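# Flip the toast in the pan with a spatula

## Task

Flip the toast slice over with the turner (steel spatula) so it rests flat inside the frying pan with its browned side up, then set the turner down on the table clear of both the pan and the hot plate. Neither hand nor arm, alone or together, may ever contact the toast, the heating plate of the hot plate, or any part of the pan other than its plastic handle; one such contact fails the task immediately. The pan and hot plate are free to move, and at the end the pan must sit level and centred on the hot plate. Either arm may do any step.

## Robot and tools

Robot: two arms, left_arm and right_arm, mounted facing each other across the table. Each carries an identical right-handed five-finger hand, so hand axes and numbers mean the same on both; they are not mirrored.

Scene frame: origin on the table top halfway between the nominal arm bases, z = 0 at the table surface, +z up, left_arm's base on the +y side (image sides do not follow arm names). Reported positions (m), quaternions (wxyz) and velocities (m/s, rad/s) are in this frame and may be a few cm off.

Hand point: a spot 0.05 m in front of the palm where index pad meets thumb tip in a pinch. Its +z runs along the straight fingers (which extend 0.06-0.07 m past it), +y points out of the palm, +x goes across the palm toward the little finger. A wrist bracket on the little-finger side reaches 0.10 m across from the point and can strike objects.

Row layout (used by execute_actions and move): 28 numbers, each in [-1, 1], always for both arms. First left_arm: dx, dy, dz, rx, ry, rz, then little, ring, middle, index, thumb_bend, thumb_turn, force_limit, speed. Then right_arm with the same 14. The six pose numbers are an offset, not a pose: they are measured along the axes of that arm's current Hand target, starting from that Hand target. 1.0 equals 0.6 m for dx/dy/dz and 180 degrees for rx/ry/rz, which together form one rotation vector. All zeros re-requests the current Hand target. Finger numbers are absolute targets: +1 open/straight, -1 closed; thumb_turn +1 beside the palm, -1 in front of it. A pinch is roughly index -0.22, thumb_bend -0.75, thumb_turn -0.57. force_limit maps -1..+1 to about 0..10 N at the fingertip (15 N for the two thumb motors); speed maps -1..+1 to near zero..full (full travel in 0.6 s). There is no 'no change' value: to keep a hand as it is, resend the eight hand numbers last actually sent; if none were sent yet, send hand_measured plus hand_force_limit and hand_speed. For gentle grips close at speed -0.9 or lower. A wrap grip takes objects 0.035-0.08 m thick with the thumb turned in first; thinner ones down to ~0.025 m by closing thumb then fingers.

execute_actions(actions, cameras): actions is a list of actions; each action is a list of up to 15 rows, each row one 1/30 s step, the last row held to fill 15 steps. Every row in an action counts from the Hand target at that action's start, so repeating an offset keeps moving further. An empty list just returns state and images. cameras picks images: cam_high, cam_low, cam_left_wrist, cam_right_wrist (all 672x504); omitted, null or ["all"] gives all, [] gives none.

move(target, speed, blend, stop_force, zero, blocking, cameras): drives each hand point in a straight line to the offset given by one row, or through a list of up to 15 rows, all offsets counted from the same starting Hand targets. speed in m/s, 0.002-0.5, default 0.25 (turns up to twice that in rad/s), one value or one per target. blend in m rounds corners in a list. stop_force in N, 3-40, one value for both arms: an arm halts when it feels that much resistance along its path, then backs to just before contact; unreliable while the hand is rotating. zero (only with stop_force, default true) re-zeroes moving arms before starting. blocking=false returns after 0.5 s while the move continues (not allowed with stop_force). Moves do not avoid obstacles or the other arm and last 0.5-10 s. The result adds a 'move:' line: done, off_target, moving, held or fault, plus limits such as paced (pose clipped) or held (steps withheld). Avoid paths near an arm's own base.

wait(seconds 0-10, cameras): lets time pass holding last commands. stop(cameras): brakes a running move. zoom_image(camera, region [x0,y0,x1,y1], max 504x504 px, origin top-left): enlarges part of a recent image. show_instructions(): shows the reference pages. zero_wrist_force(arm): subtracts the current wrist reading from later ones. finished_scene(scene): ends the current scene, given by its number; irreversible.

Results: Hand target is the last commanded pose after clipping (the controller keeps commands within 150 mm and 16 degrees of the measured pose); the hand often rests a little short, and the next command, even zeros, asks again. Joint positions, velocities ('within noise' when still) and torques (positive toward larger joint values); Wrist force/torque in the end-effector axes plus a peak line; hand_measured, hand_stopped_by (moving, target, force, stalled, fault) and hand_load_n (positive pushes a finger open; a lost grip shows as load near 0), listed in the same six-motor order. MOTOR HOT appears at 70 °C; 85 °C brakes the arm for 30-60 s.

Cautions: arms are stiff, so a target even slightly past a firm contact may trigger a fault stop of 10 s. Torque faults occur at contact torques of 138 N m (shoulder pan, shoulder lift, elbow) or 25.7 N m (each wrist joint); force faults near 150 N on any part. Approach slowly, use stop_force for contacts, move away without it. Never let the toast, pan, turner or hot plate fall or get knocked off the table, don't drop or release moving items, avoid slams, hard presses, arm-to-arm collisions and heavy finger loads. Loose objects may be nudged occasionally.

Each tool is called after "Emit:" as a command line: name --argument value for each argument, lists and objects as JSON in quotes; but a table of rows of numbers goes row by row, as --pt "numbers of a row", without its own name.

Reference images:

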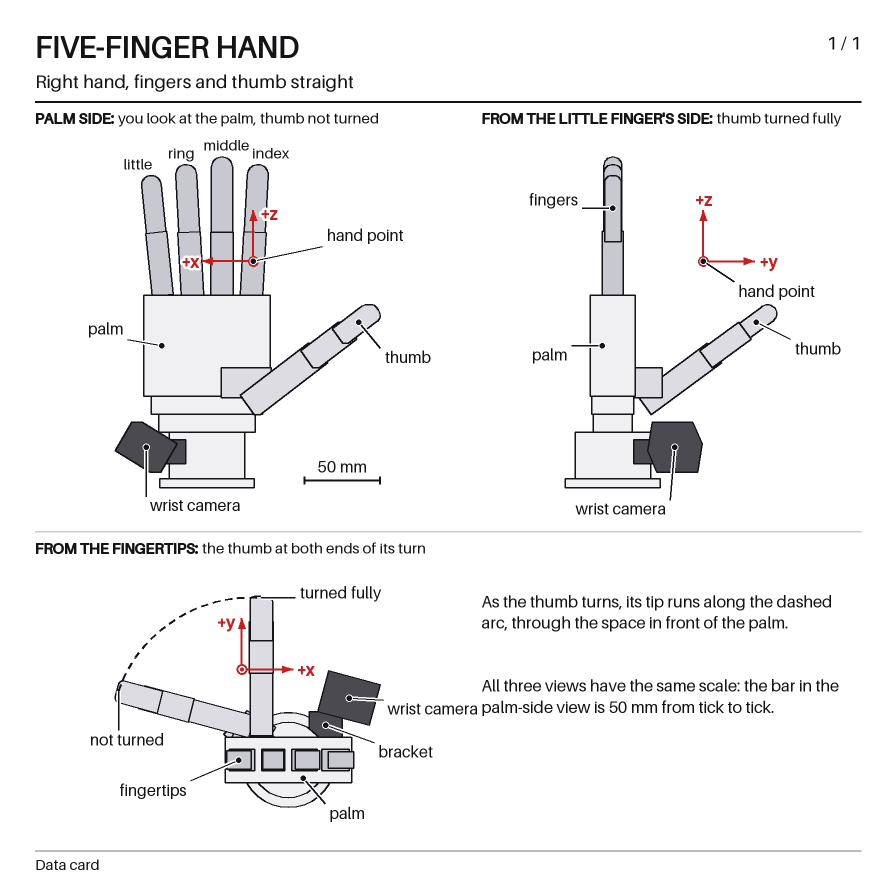

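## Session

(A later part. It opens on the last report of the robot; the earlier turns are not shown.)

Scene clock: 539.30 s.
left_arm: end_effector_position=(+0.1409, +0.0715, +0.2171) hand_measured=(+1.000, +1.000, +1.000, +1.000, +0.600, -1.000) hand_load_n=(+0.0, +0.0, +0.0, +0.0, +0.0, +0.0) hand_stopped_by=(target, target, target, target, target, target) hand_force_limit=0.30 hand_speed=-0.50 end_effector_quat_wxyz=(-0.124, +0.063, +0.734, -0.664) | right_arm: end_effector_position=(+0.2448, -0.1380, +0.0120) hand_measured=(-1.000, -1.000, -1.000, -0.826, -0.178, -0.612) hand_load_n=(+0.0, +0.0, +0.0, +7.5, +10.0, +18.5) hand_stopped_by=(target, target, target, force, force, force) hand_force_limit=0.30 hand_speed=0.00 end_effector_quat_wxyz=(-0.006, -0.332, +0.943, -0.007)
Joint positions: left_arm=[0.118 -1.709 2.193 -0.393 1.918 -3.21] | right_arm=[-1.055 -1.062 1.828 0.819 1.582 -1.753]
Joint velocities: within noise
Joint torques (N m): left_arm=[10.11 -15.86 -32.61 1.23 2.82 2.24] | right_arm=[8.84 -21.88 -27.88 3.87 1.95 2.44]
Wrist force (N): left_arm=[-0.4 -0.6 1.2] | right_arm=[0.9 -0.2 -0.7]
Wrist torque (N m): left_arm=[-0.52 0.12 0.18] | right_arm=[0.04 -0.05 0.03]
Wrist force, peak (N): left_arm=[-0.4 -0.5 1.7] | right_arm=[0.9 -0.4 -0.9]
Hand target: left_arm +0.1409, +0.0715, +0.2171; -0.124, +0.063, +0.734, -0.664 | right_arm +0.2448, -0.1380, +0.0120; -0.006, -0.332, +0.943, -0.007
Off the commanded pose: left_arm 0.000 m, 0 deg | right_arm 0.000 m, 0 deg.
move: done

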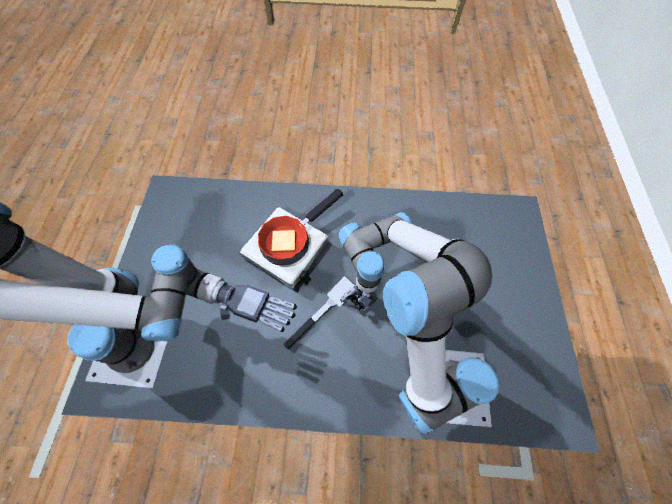

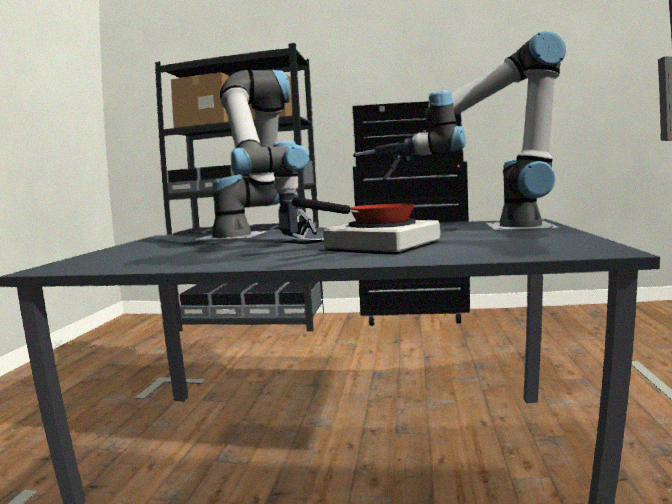

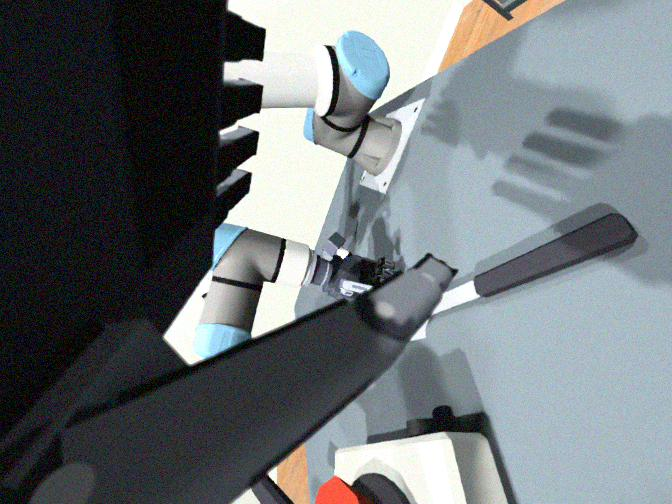

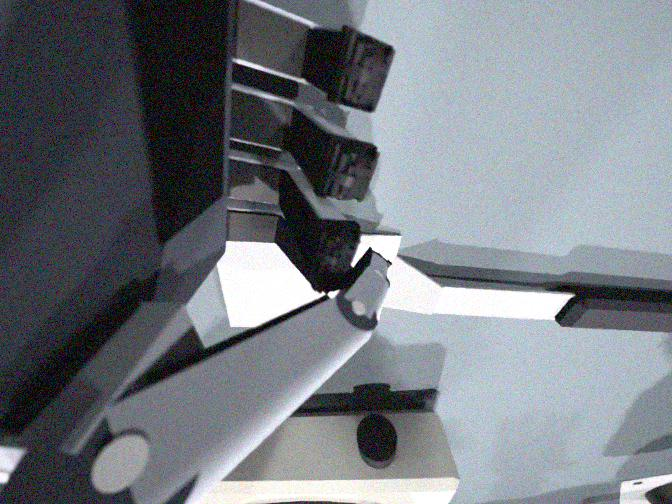

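Emit:
move --pt "-0.0092 0.3178 -0.0533 0 0 0 -1 -1 -1 -1 0.2 -1 0 0 0 0 -0.1667 0 0 0 -1 -1 -1 -1 -0.6 -1 0.3 0" --pt "-0.0088 0.3073 0.0670 0 0 0 -1 -1 -1 -1 0.2 -1 0 0 0 0 -0.1667 0 0 0 -1 -1 -1 -1 -0.6 -1 0.3 0" --speed '[0.12,0.05]' --stop_force 12

Emit:
zoom_image --camera "cam_high" --region '[240, 220, 440, 380]'

Scene clock: 556.77 s.
left_arm: end_effector_position=(+0.1219, +0.0517, +0.0303) hand_measured=(-1.000, -1.000, -1.000, -1.000, +0.200, -1.000) hand_load_n=(+0.0, +0.0, +1.0, +0.0, +0.5, +0.0) hand_stopped_by=(target, target, target, target, target, target) hand_force_limit=0.00 hand_speed=0.00 end_effector_quat_wxyz=(-0.124, +0.063, +0.734, -0.664) | right_arm: end_effector_position=(+0.2455, -0.1363, +0.1121) hand_measured=(-1.000, -1.000, -1.000, -0.826, -0.178, -0.612) hand_load_n=(+0.0, +0.5, +0.0, +7.5, +10.0, +18.5) hand_stopped_by=(target, target, target, force, force, force) hand_force_limit=0.30 hand_speed=0.00 end_effector_quat_wxyz=(-0.006, -0.332, +0.943, -0.007)
Joint positions: left_arm=[0.047 -1.264 2.387 -1.034 1.849 -3.217] | right_arm=[-1.052 -1.204 1.731 1.057 1.582 -1.75]
Joint velocities: within noise
Joint torques (N m): left_arm=[-7.57 -14.47 -22.8 1.29 -2.71 -2.87] | right_arm=[8.32 -44.51 -28.5 3.86 1.76 2.32]
Wrist force (N): left_arm=[-0.1 -0.8 1.8] | right_arm=[0.2 0.0 -0.2]
Wrist torque (N m): left_arm=[-0.55 0.06 0.19] | right_arm=[0.04 0.00 0.02]
Wrist force, peak (N): left_arm=[0.0 -1.8 1.4] | right_arm=[1.0 -0.3 -0.8]
Hand target: left_arm +0.1219, +0.0517, +0.0303; -0.124, +0.063, +0.734, -0.664 | right_arm +0.2455, -0.1363, +0.1120; -0.006, -0.332, +0.943, -0.007
Off the commanded pose: left_arm 0.000 m, 0 deg | right_arm 0.000 m, 0 deg.
move: done

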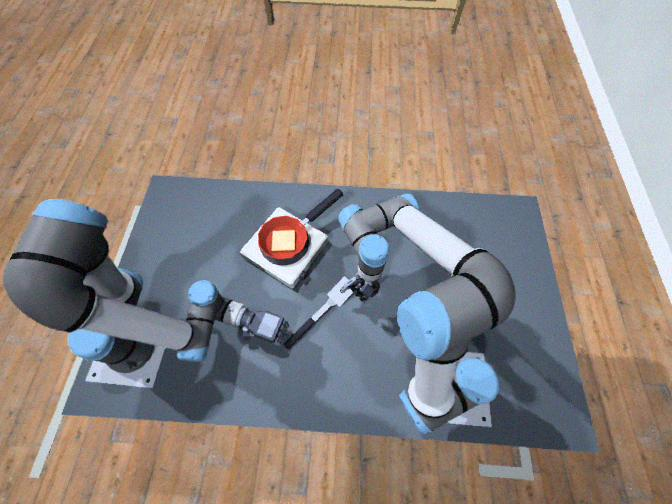

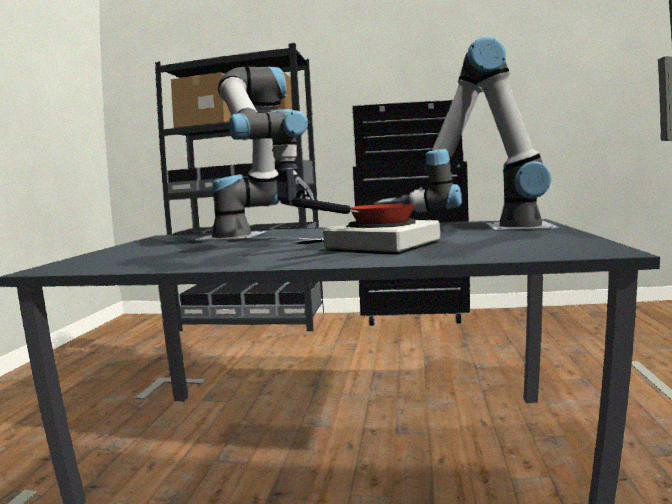

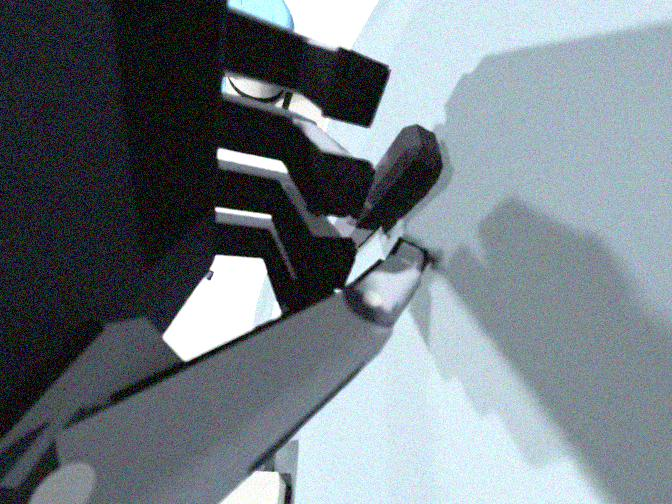

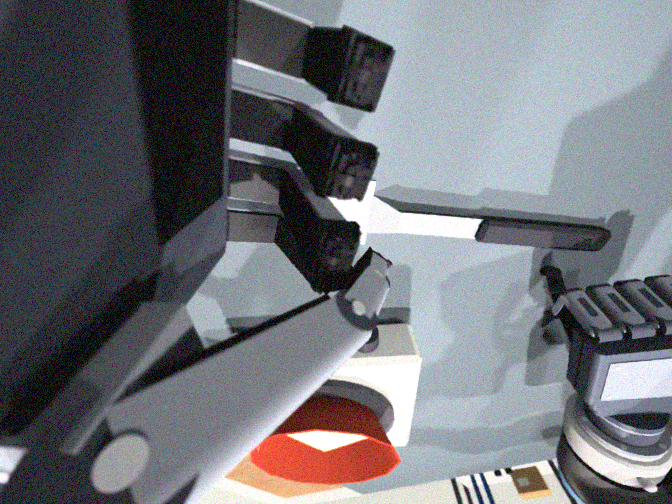

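Scaled by 2.520.

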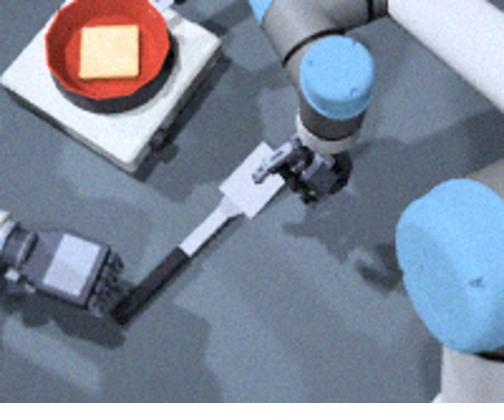

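Emit:
move --target '[0,0.010,0.11,0,0,0,-1,-1,-1,-1,0.2,-1,0,0,0,0,0,0,0,0,-1,-1,-1,-1,-0.6,-1,0.3,0]' --speed 0.05 --stop_force 8

Emit:
zoom_image --camera "cam_high" --region '[240, 220, 440, 380]'

Scene clock: 564.27 s.
left_arm: end_effector_position=(+0.1199, +0.0450, +0.0291) hand_measured=(-1.000, -1.000, -1.000, -1.000, +0.196, -1.000) hand_load_n=(+0.0, +0.0, +0.5, +0.0, -10.0, -0.5) hand_stopped_by=(target, target, target, target, target, target) hand_force_limit=0.00 hand_speed=0.00 end_effector_quat_wxyz=(-0.124, +0.063, +0.734, -0.664) | right_arm: end_effector_position=(+0.2455, -0.1363, +0.1121) hand_measured=(-1.000, -1.000, -1.000, -0.826, -0.178, -0.612) hand_load_n=(+0.0, +0.0, +0.0, +8.0, +9.5, +18.5) hand_stopped_by=(target, target, target, force, force, force) hand_force_limit=0.30 hand_speed=0.00 end_effector_quat_wxyz=(-0.006, -0.332, +0.943, -0.007)
Joint positions: left_arm=[0.041 -1.252 2.373 -1.032 1.842 -3.217] | right_arm=[-1.052 -1.204 1.731 1.057 1.582 -1.75]
Joint velocities: within noise
Joint torques (N m): left_arm=[10.75 -24.74 6.74 -1.74 2.69 2.21] | right_arm=[7.87 -44.24 -23.5 3.42 1.83 2.38]
Wrist force (N): left_arm=[0.6 -7.1 4.5] | right_arm=[0.1 0.0 -0.3]
Wrist torque (N m): left_arm=[-0.58 0.04 0.11] | right_arm=[0.04 0.00 0.01]
Wrist force, peak (N): left_arm=[1.6 -14.7 -5.3] | right_arm=[0.3 0.2 -0.6]
Hand target: left_arm +0.1199, +0.0450, +0.0292; -0.124, +0.063, +0.734, -0.664 (not the last commanded pose) | right_arm +0.2455, -0.1363, +0.1120; -0.006, -0.332, +0.943, -0.007
Off the commanded pose: left_arm 0.059 m, 0 deg | right_arm 0.000 m, 0 deg.
move: contact (left_arm)

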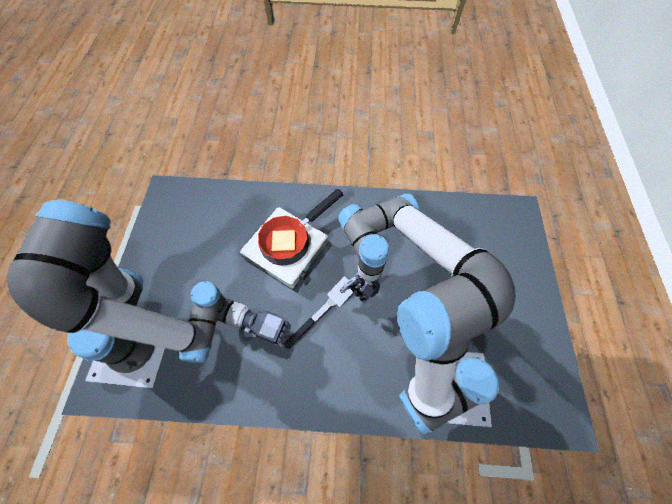

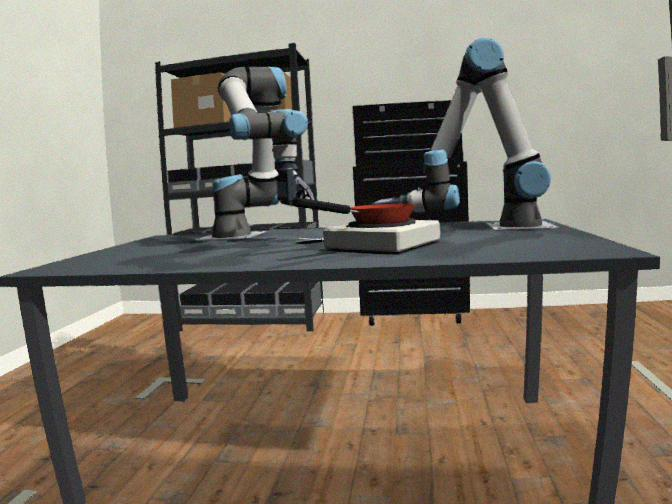

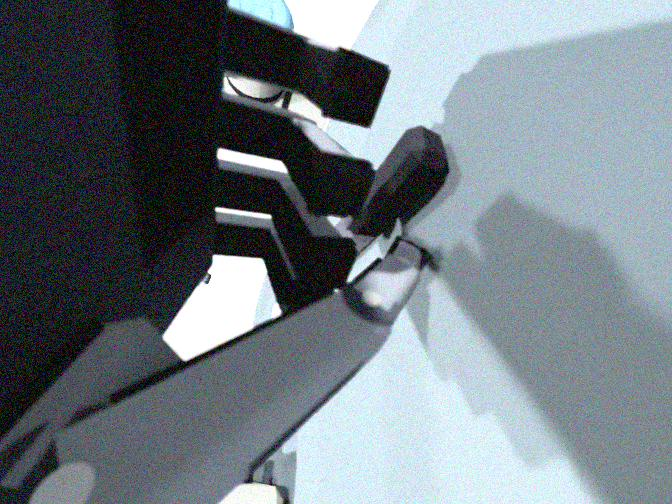

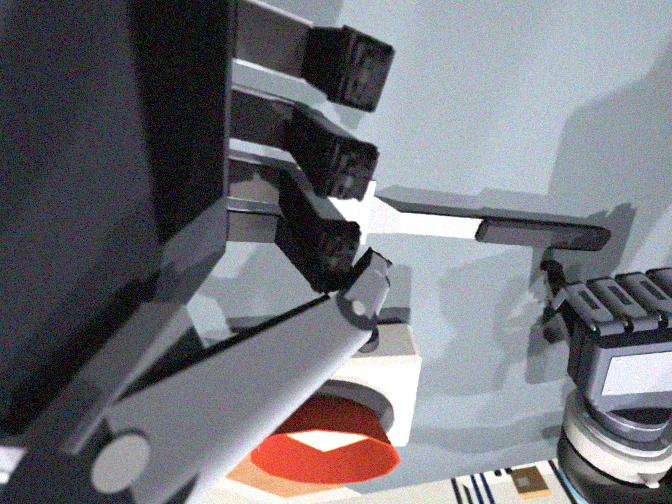

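Scaled by 2.520.

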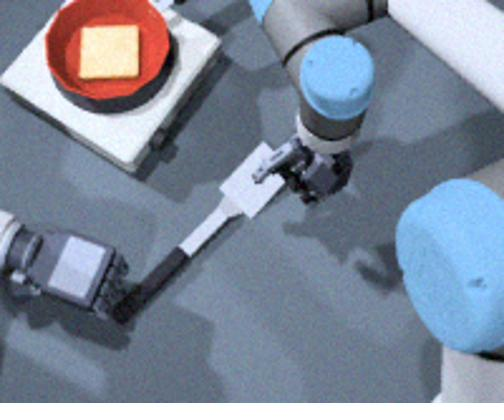

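Emit:
move --target '[0,-0.05,-0.05,0,0,0,-1,-1,-1,-1,-1,-1,0.3,-0.2,0,0,0,0,0,0,-1,-1,-1,-1,-0.6,-1,0.3,0]' --speed 0.05 --cameras '["cam_left_wrist","cam_high"]'

Scene clock: 570.63 s.
left_arm: end_effector_position=(+0.1300, +0.0704, +0.0614) hand_measured=(-1.000, -1.000, -1.000, -1.000, +0.046, -1.000) hand_load_n=(+0.0, +0.0, -0.5, +0.0, +11.0, +3.0) hand_stopped_by=(target, target, target, target, force, target) hand_force_limit=0.30 hand_speed=-0.20 end_effector_quat_wxyz=(-0.124, +0.063, +0.734, -0.664) | right_arm: end_effector_position=(+0.2455, -0.1363, +0.1121) hand_measured=(-1.000, -1.000, -1.000, -0.826, -0.178, -0.612) hand_load_n=(+0.0, +0.0, +0.0, +8.0, +9.5, +18.5) hand_stopped_by=(target, target, target, force, force, force) hand_force_limit=0.30 hand_speed=0.00 end_effector_quat_wxyz=(-0.006, -0.332, +0.943, -0.007)
Joint positions: left_arm=[0.078 -1.382 2.406 -0.933 1.879 -3.214] | right_arm=[-1.052 -1.204 1.731 1.057 1.582 -1.75]
Joint velocities: within noise
Joint torques (N m): left_arm=[9.31 -26.34 1.55 1.45 2.75 2.51] | right_arm=[8.11 -43.97 -17.67 2.91 1.74 2.34]
Wrist force (N): left_arm=[-0.2 -0.5 1.5] | right_arm=[0.1 -0.2 -0.4]
Wrist torque (N m): left_arm=[-0.49 0.09 0.22] | right_arm=[0.03 0.02 0.01]
Wrist force, peak (N): left_arm=[0.7 -7.5 4.7] | right_arm=[0.5 0.0 -0.4]
Hand target: left_arm +0.1300, +0.0705, +0.0615; -0.124, +0.063, +0.734, -0.664 | right_arm +0.2455, -0.1363, +0.1120; -0.006, -0.332, +0.943, -0.007
Off the commanded pose: left_arm 0.000 m, 0 deg | right_arm 0.000 m, 0 deg.
move: done
Images, in order (width x height): cam_high 672x504, cam_left_wrist 672x504.

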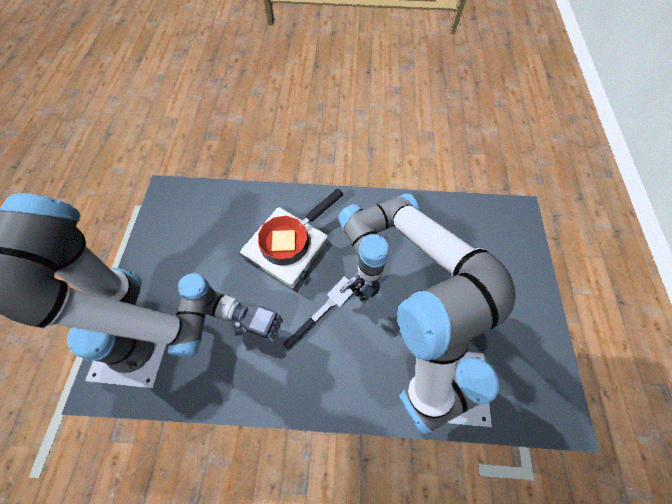

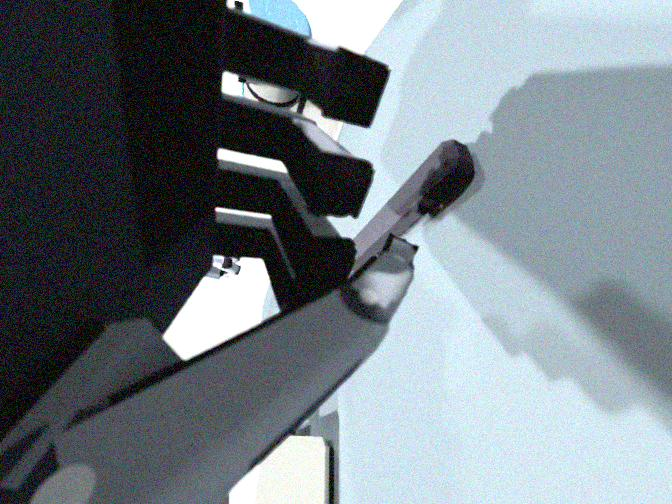

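Emit:
move --pt "0 0 -0.033 0 0 0 -1 -1 -1 -1 1 1 0.3 0.2 0 0 0 0 0 0 -1 -1 -1 -1 -0.6 -1 0.3 0" --pt "0.005 0.0617 -0.030 0 0 0 -1 -1 -1 -1 1 1 0.3 0.2 0 0 0 0 0 0 -1 -1 -1 -1 -0.6 -1 0.3 0" --pt "0.005 0.0517 0.108 0 0 0 -1 -1 -1 -1 1 1 0.3 0.2 0 0 0 0 0 0 -1 -1 -1 -1 -0.6 -1 0.3 0" --speed 0.06 --stop_force 9

Emit:
zoom_image --camera "cam_high" --region '[240, 220, 440, 380]'

Scene clock: 581.70 s.
left_arm: end_effector_position=(+0.1077, +0.0124, +0.0254) hand_measured=(-1.000, -1.000, -1.000, -1.000, +1.000, +1.000) hand_load_n=(+0.0, +0.0, +0.0, +0.0, +0.0, +0.0) hand_stopped_by=(target, target, target, target, target, target) hand_force_limit=0.30 hand_speed=0.20 end_effector_quat_wxyz=(-0.124, +0.063, +0.734, -0.664) | right_arm: end_effector_position=(+0.2455, -0.1363, +0.1121) hand_measured=(-1.000, -1.000, -1.000, -0.826, -0.178, -0.612) hand_load_n=(+0.0, +0.0, +0.0, +7.5, +10.0, +18.5) hand_stopped_by=(target, target, target, force, force, force) hand_force_limit=0.30 hand_speed=0.00 end_effector_quat_wxyz=(-0.006, -0.332, +0.943, -0.007)
Joint positions: left_arm=[0.003 -1.201 2.301 -1.012 1.804 -3.221] | right_arm=[-1.052 -1.204 1.731 1.057 1.582 -1.75]
Joint velocities: within noise
Joint torques (N m): left_arm=[-8.03 -16.59 -25.17 1 -2.45 -2.77] | right_arm=[7.12 -43.63 -8.77 2.33 1.75 2.27]
Wrist force (N): left_arm=[-0.1 -0.9 1.5] | right_arm=[0.2 0.0 -0.4]
Wrist torque (N m): left_arm=[-0.56 0.06 0.18] | right_arm=[0.05 0.00 0.01]
Wrist force, peak (N): left_arm=[0.3 -1.0 1.9] | right_arm=[0.3 -0.4 -0.5]
Hand target: left_arm +0.1077, +0.0124, +0.0254; -0.124, +0.063, +0.734, -0.664 | right_arm +0.2455, -0.1363, +0.1120; -0.006, -0.332, +0.943, -0.007
Off the commanded pose: left_arm 0.000 m, 0 deg | right_arm 0.000 m, 0 deg.
move: done

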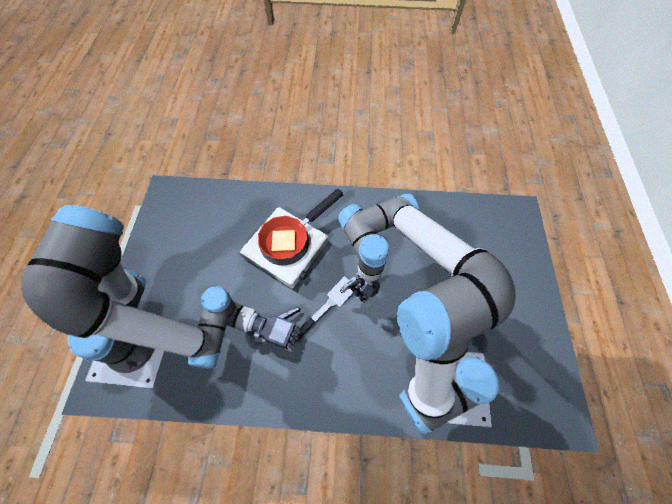

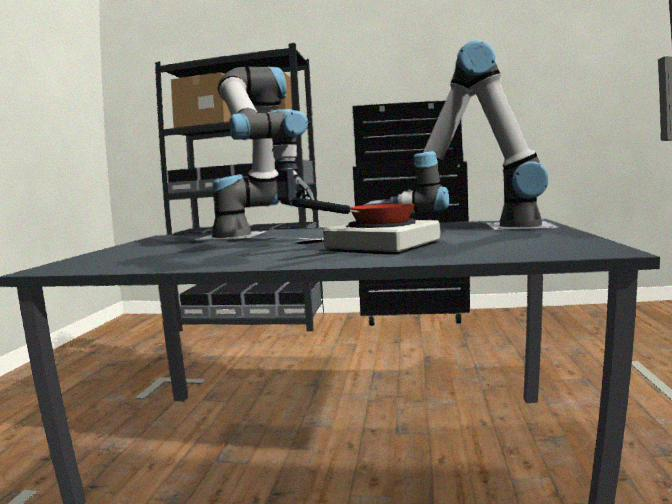

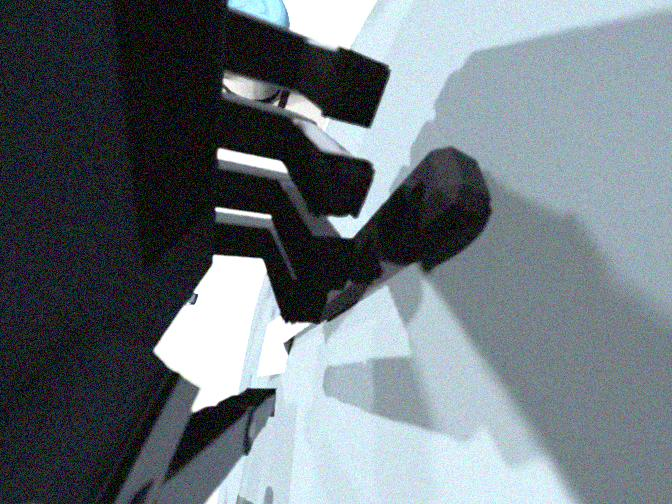

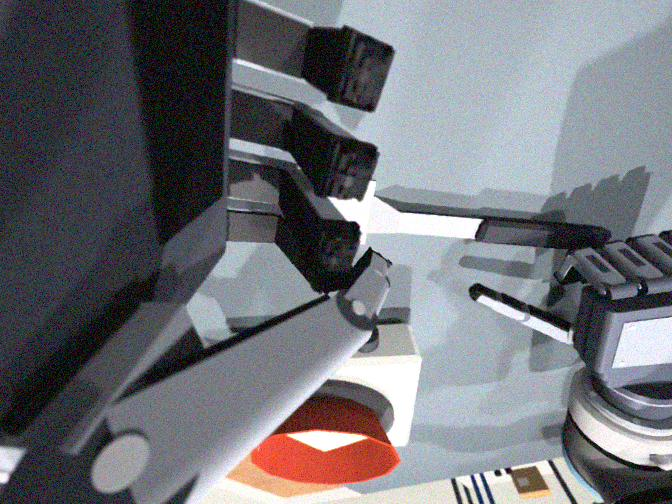

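Scaled by 2.520.

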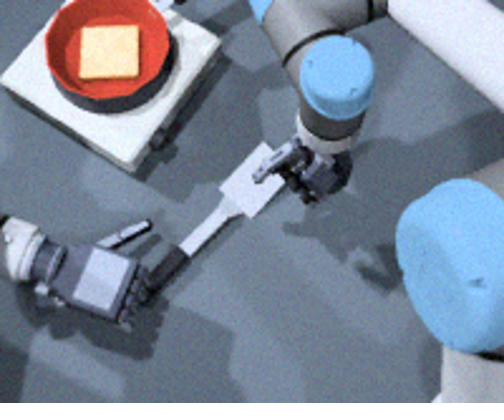

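Emit:
move --pt "0.0328 -0.3301 -0.0285 0 0 0 -1 -1 -1 -1 1 1 0.3 0.2 0 0 -0.15 0 0 0 -1 -1 -1 -1 -0.6 -1 0.3 0" --pt "-0.0499 -0.4145 -0.5944 0 0 0 -1 -1 -1 -1 1 1 0.3 0.2 0 0 -0.15 0 0 0 -1 -1 -1 -1 -0.6 -1 0.3 0" --pt "-0.0499 -0.4145 -0.5944 0 0 0 -1 -1 -1 -1 1 1 0.3 0.2 -0.1946 0.4845 -0.1543 0 0 0 -1 -1 -1 -1 -0.6 -1 0.3 0" --speed 0.25

Emit:
zoom_image --camera "cam_high" --region '[240, 220, 440, 380]'

Scene clock: 603.07 s.
left_arm: end_effector_position=(+0.2494, +0.3200, +0.2998) hand_measured=(-1.000, -1.000, -1.000, -1.000, +1.000, +1.000) hand_load_n=(+0.0, +0.0, +0.0, +0.0, +0.0, -0.5) hand_stopped_by=(target, target, target, target, target, target) hand_force_limit=0.30 hand_speed=0.20 end_effector_quat_wxyz=(-0.124, +0.063, +0.734, -0.664) | right_arm: end_effector_position=(+0.1550, +0.1649, +0.2002) hand_measured=(-1.000, -1.000, -1.000, -0.826, -0.178, -0.612) hand_load_n=(+0.0, +0.0, +0.0, +7.5, +10.0, +18.5) hand_stopped_by=(target, target, target, force, force, force) hand_force_limit=0.30 hand_speed=0.00 end_effector_quat_wxyz=(-0.006, -0.332, +0.943, -0.007)
Joint positions: left_arm=[1.006 -1.879 2.103 0.035 2.798 -2.997] | right_arm=[-0.495 -0.689 0.645 1.632 1.573 -1.193]
Joint velocities: within noise
Joint torques (N m): left_arm=[9.36 2.42 -33.73 2.37 3.36 2.23] | right_arm=[8.53 -40.91 -34.74 4.09 2.01 2.36]
Wrist force (N): left_arm=[-0.1 -0.5 1.4] | right_arm=[-0.2 -0.2 -0.4]
Wrist torque (N m): left_arm=[-0.49 0.06 0.23] | right_arm=[0.02 0.04 -0.02]
Wrist force, peak (N): left_arm=[0.2 -1.3 2.6] | right_arm=[0.6 -1.2 -0.3]
Hand target: left_arm +0.2494, +0.3200, +0.2998; -0.124, +0.063, +0.734, -0.664 | right_arm +0.1550, +0.1649, +0.2002; -0.006, -0.332, +0.943, -0.007
Off the commanded pose: left_arm 0.000 m, 0 deg | right_arm 0.000 m, 0 deg.
move: done

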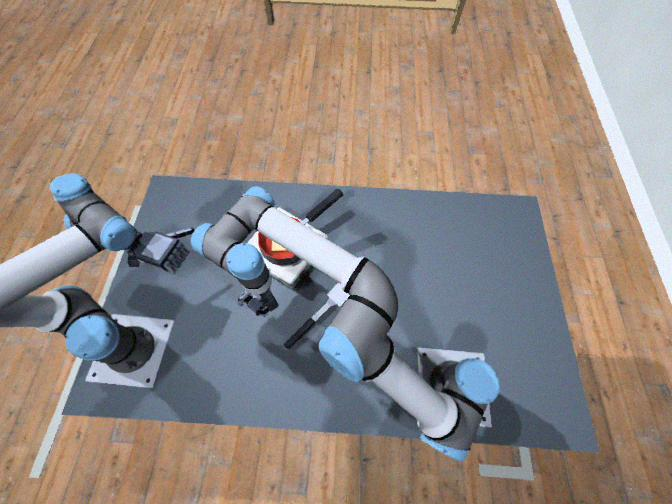

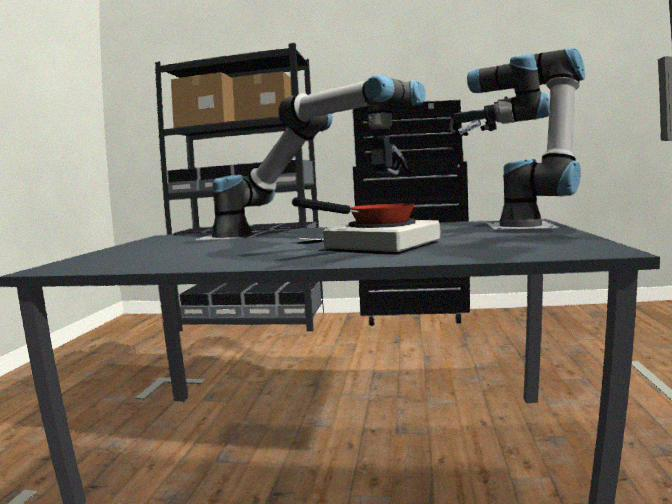

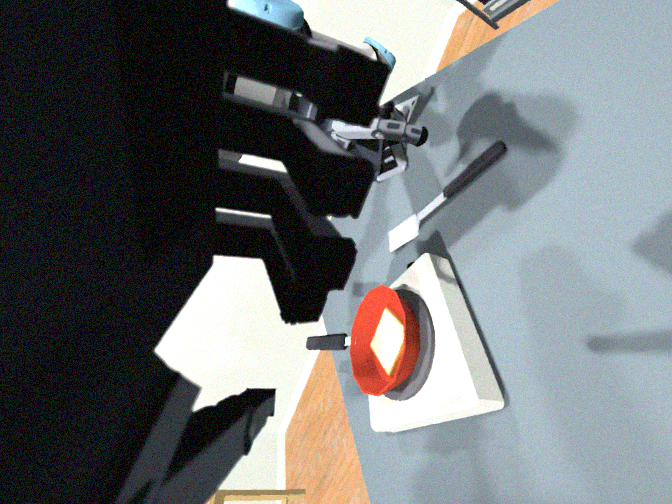

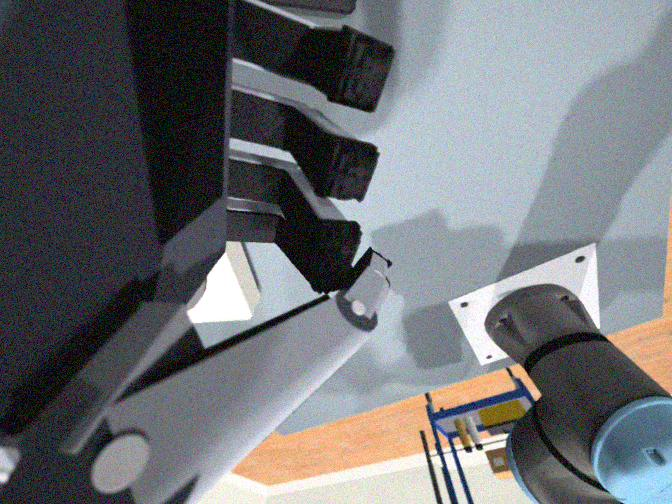

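Scaled by 2.520.

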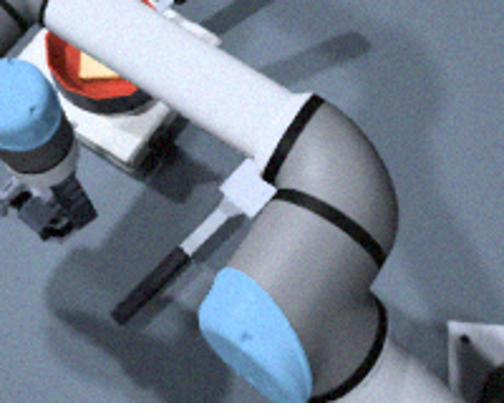

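Emit:
move --pt "0 0 0 0 0 0 -1 -1 -1 -1 1 1 0.3 0.2 -0.005 0.003 0.3133 0 0 0 -1 -1 -1 -1 -0.6 -1 0.3 0" --pt "0 0 0 0 0 0 -1 -1 -1 -1 1 1 0.3 0.2 0.1472 -0.0138 0.3158 0 0 0 -1 -1 -1 -1 -0.6 -1 0.3 0" --speed '[0.12,0.06]' --stop_force 12

Emit:
zoom_image --camera "cam_high" --region '[240, 220, 440, 380]'

Scene clock: 612.37 s.
left_arm: end_effector_position=(+0.2494, +0.3200, +0.2998) hand_measured=(-1.000, -1.000, -1.000, -1.000, +1.000, +1.000) hand_load_n=(+0.0, +0.0, +0.0, +0.0, +0.0, -0.5) hand_stopped_by=(target, target, target, target, target, target) hand_force_limit=0.30 hand_speed=0.20 end_effector_quat_wxyz=(-0.124, +0.063, +0.734, -0.664) | right_arm: end_effector_position=(+0.0901, +0.0999, +0.0122) hand_measured=(-1.000, -1.000, -1.000, -0.826, -0.178, -0.612) hand_load_n=(+0.0, +0.0, +0.0, +7.5, +10.0, +18.5) hand_stopped_by=(target, target, target, force, force, force) hand_force_limit=0.30 hand_speed=0.00 end_effector_quat_wxyz=(-0.006, -0.332, +0.943, -0.007)
Joint positions: left_arm=[1.006 -1.879 2.103 0.035 2.798 -2.997] | right_arm=[-0.449 -0.783 1.32 1.051 1.572 -1.147]
Joint velocities: within noise
Joint torques (N m): left_arm=[8.77 0.4 -27.81 1.57 3.15 2.41] | right_arm=[8.89 -59.94 -1.21 0.75 -1.75 2.38]
Wrist force (N): left_arm=[0.2 -0.8 1.3] | right_arm=[-1.2 -0.5 -1.4]
Wrist torque (N m): left_arm=[-0.52 0.01 0.23] | right_arm=[0.04 0.12 -0.06]
Wrist force, peak (N): left_arm=[-0.2 -0.8 1.8] | right_arm=[-1.2 -0.5 -1.7]
Hand target: left_arm +0.2494, +0.3200, +0.2998; -0.124, +0.063, +0.734, -0.664 | right_arm +0.0901, +0.0999, +0.0122; -0.006, -0.332, +0.943, -0.007
Off the commanded pose: left_arm 0.000 m, 0 deg | right_arm 0.000 m, 0 deg.
move: done

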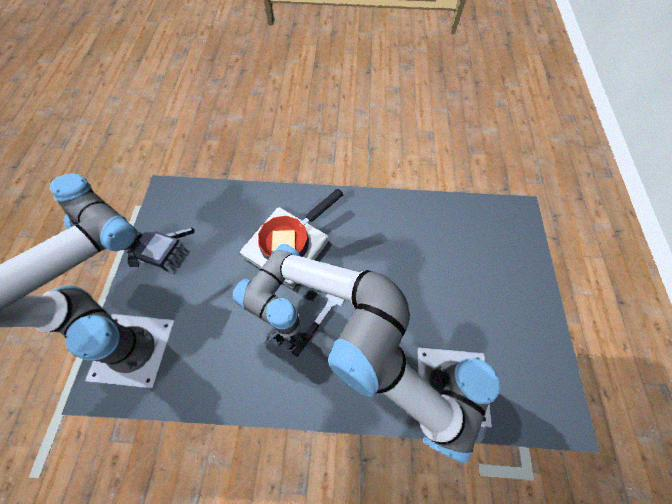

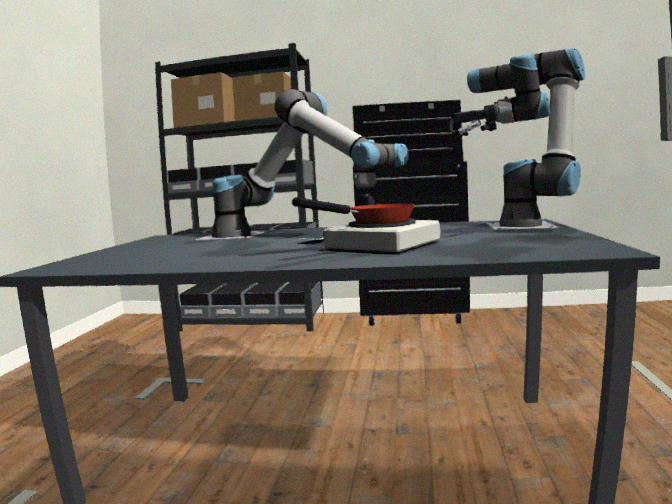

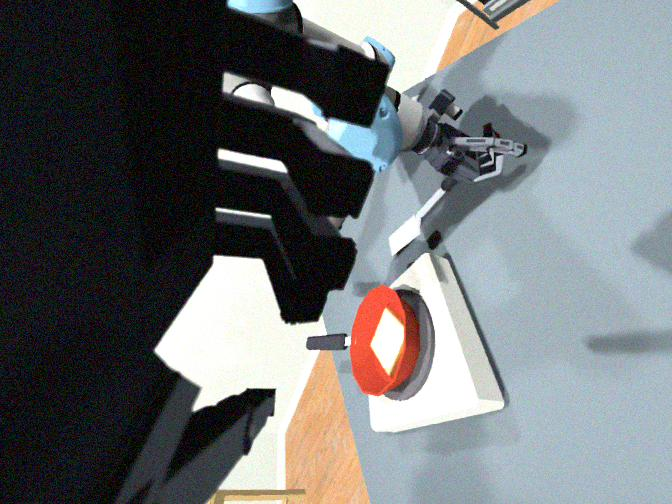

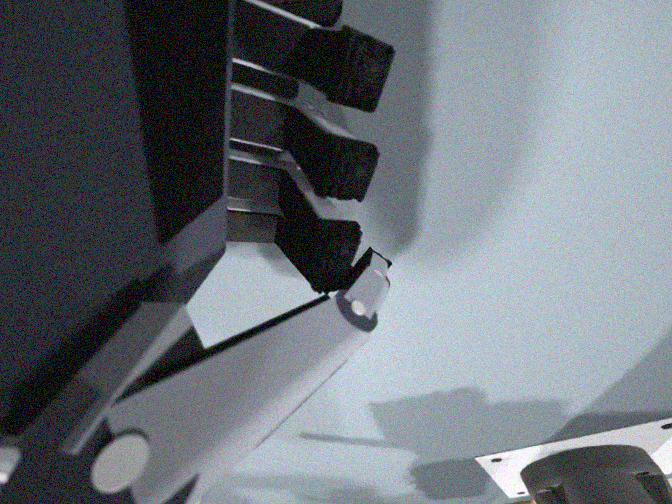

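Scaled by 2.520.

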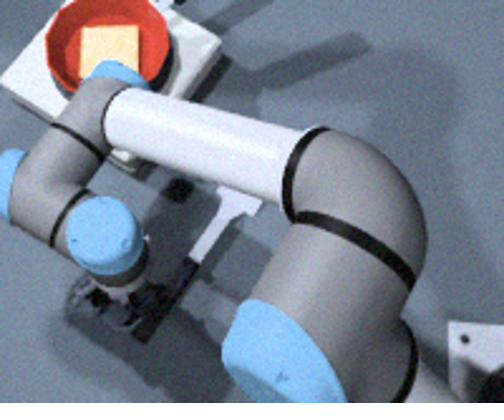

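Emit:
move --pt "0 0 0 0 0 0 -1 -1 -1 -1 1 1 0.3 0.2 0.005 -0.003 -0.3167 0 0 0 -1 -1 -1 -1 -0.6 -1 0.3 0" --pt "0 0 0 0 0 0 -1 -1 -1 -1 1 1 0.3 0.2 0.1090 -0.5588 -0.2265 0 0 0 -1 -1 -1 -1 -0.6 -1 0.3 0" --speed 0.25

Emit:
zoom_image --camera "cam_high" --region '[240, 220, 440, 380]'

Scene clock: 620.70 s.
left_arm: end_effector_position=(+0.2494, +0.3200, +0.2998) hand_measured=(-1.000, -1.000, -1.000, -1.000, +1.000, +1.000) hand_load_n=(+0.0, +0.0, +0.0, +0.0, +0.0, +0.0) hand_stopped_by=(target, target, target, target, target, target) hand_force_limit=0.30 hand_speed=0.20 end_effector_quat_wxyz=(-0.124, +0.063, +0.734, -0.664) | right_arm: end_effector_position=(+0.2501, -0.2000, +0.1521) hand_measured=(-1.000, -1.000, -1.000, -0.826, -0.178, -0.612) hand_load_n=(+0.0, +0.0, +0.0, +8.0, +10.0, +18.0) hand_stopped_by=(target, target, target, force, force, force) hand_force_limit=0.30 hand_speed=0.00 end_effector_quat_wxyz=(-0.006, -0.332, +0.943, -0.007)
Joint positions: left_arm=[1.006 -1.879 2.103 0.035 2.798 -2.997] | right_arm=[-1.214 -1.341 1.802 1.122 1.584 -1.912]
Joint velocities: within noise
Joint torques (N m): left_arm=[7.09 0.08 -21.08 0.93 3.1 2.3] | right_arm=[-10.09 -39.64 -2.7 0.62 -1.65 -2.95]
Wrist force (N): left_arm=[-0.2 -0.9 1.4] | right_arm=[0.0 -0.4 -0.2]
Wrist torque (N m): left_arm=[-0.54 0.07 0.21] | right_arm=[-0.02 -0.02 -0.04]
Wrist force, peak (N): left_arm=[0.1 -0.8 1.9] | right_arm=[-1.2 -0.4 -1.6]
Hand target: left_arm +0.2494, +0.3200, +0.2998; -0.124, +0.063, +0.734, -0.664 | right_arm +0.2501, -0.2000, +0.1521; -0.006, -0.332, +0.943, -0.007
Off the commanded pose: left_arm 0.000 m, 0 deg | right_arm 0.000 m, 0 deg.
move: done

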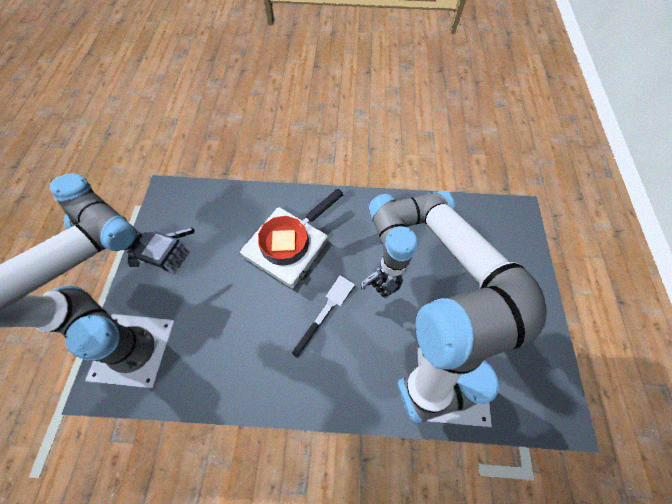

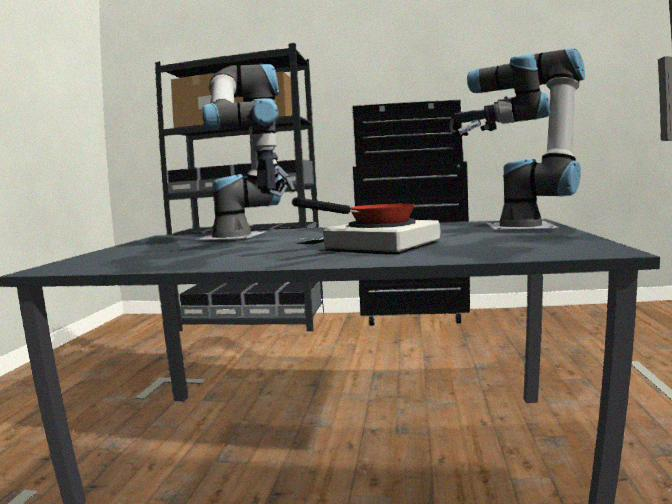

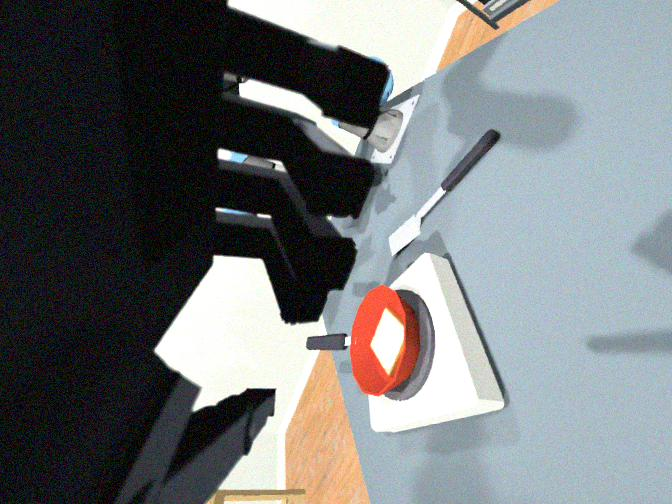

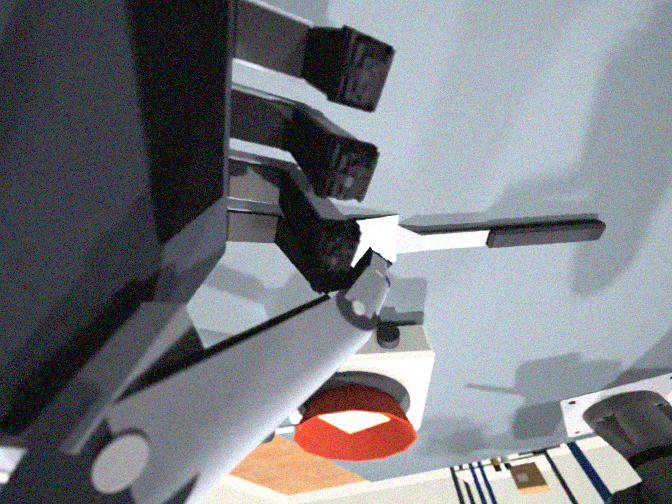

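Scaled by 2.520.

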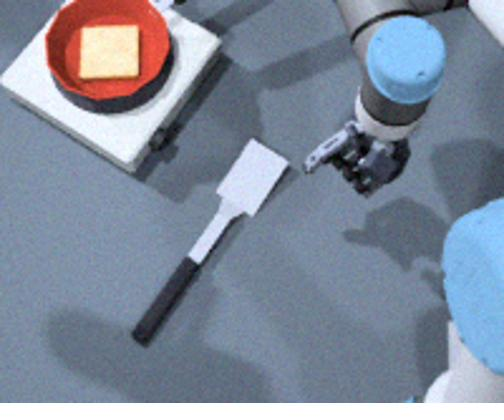

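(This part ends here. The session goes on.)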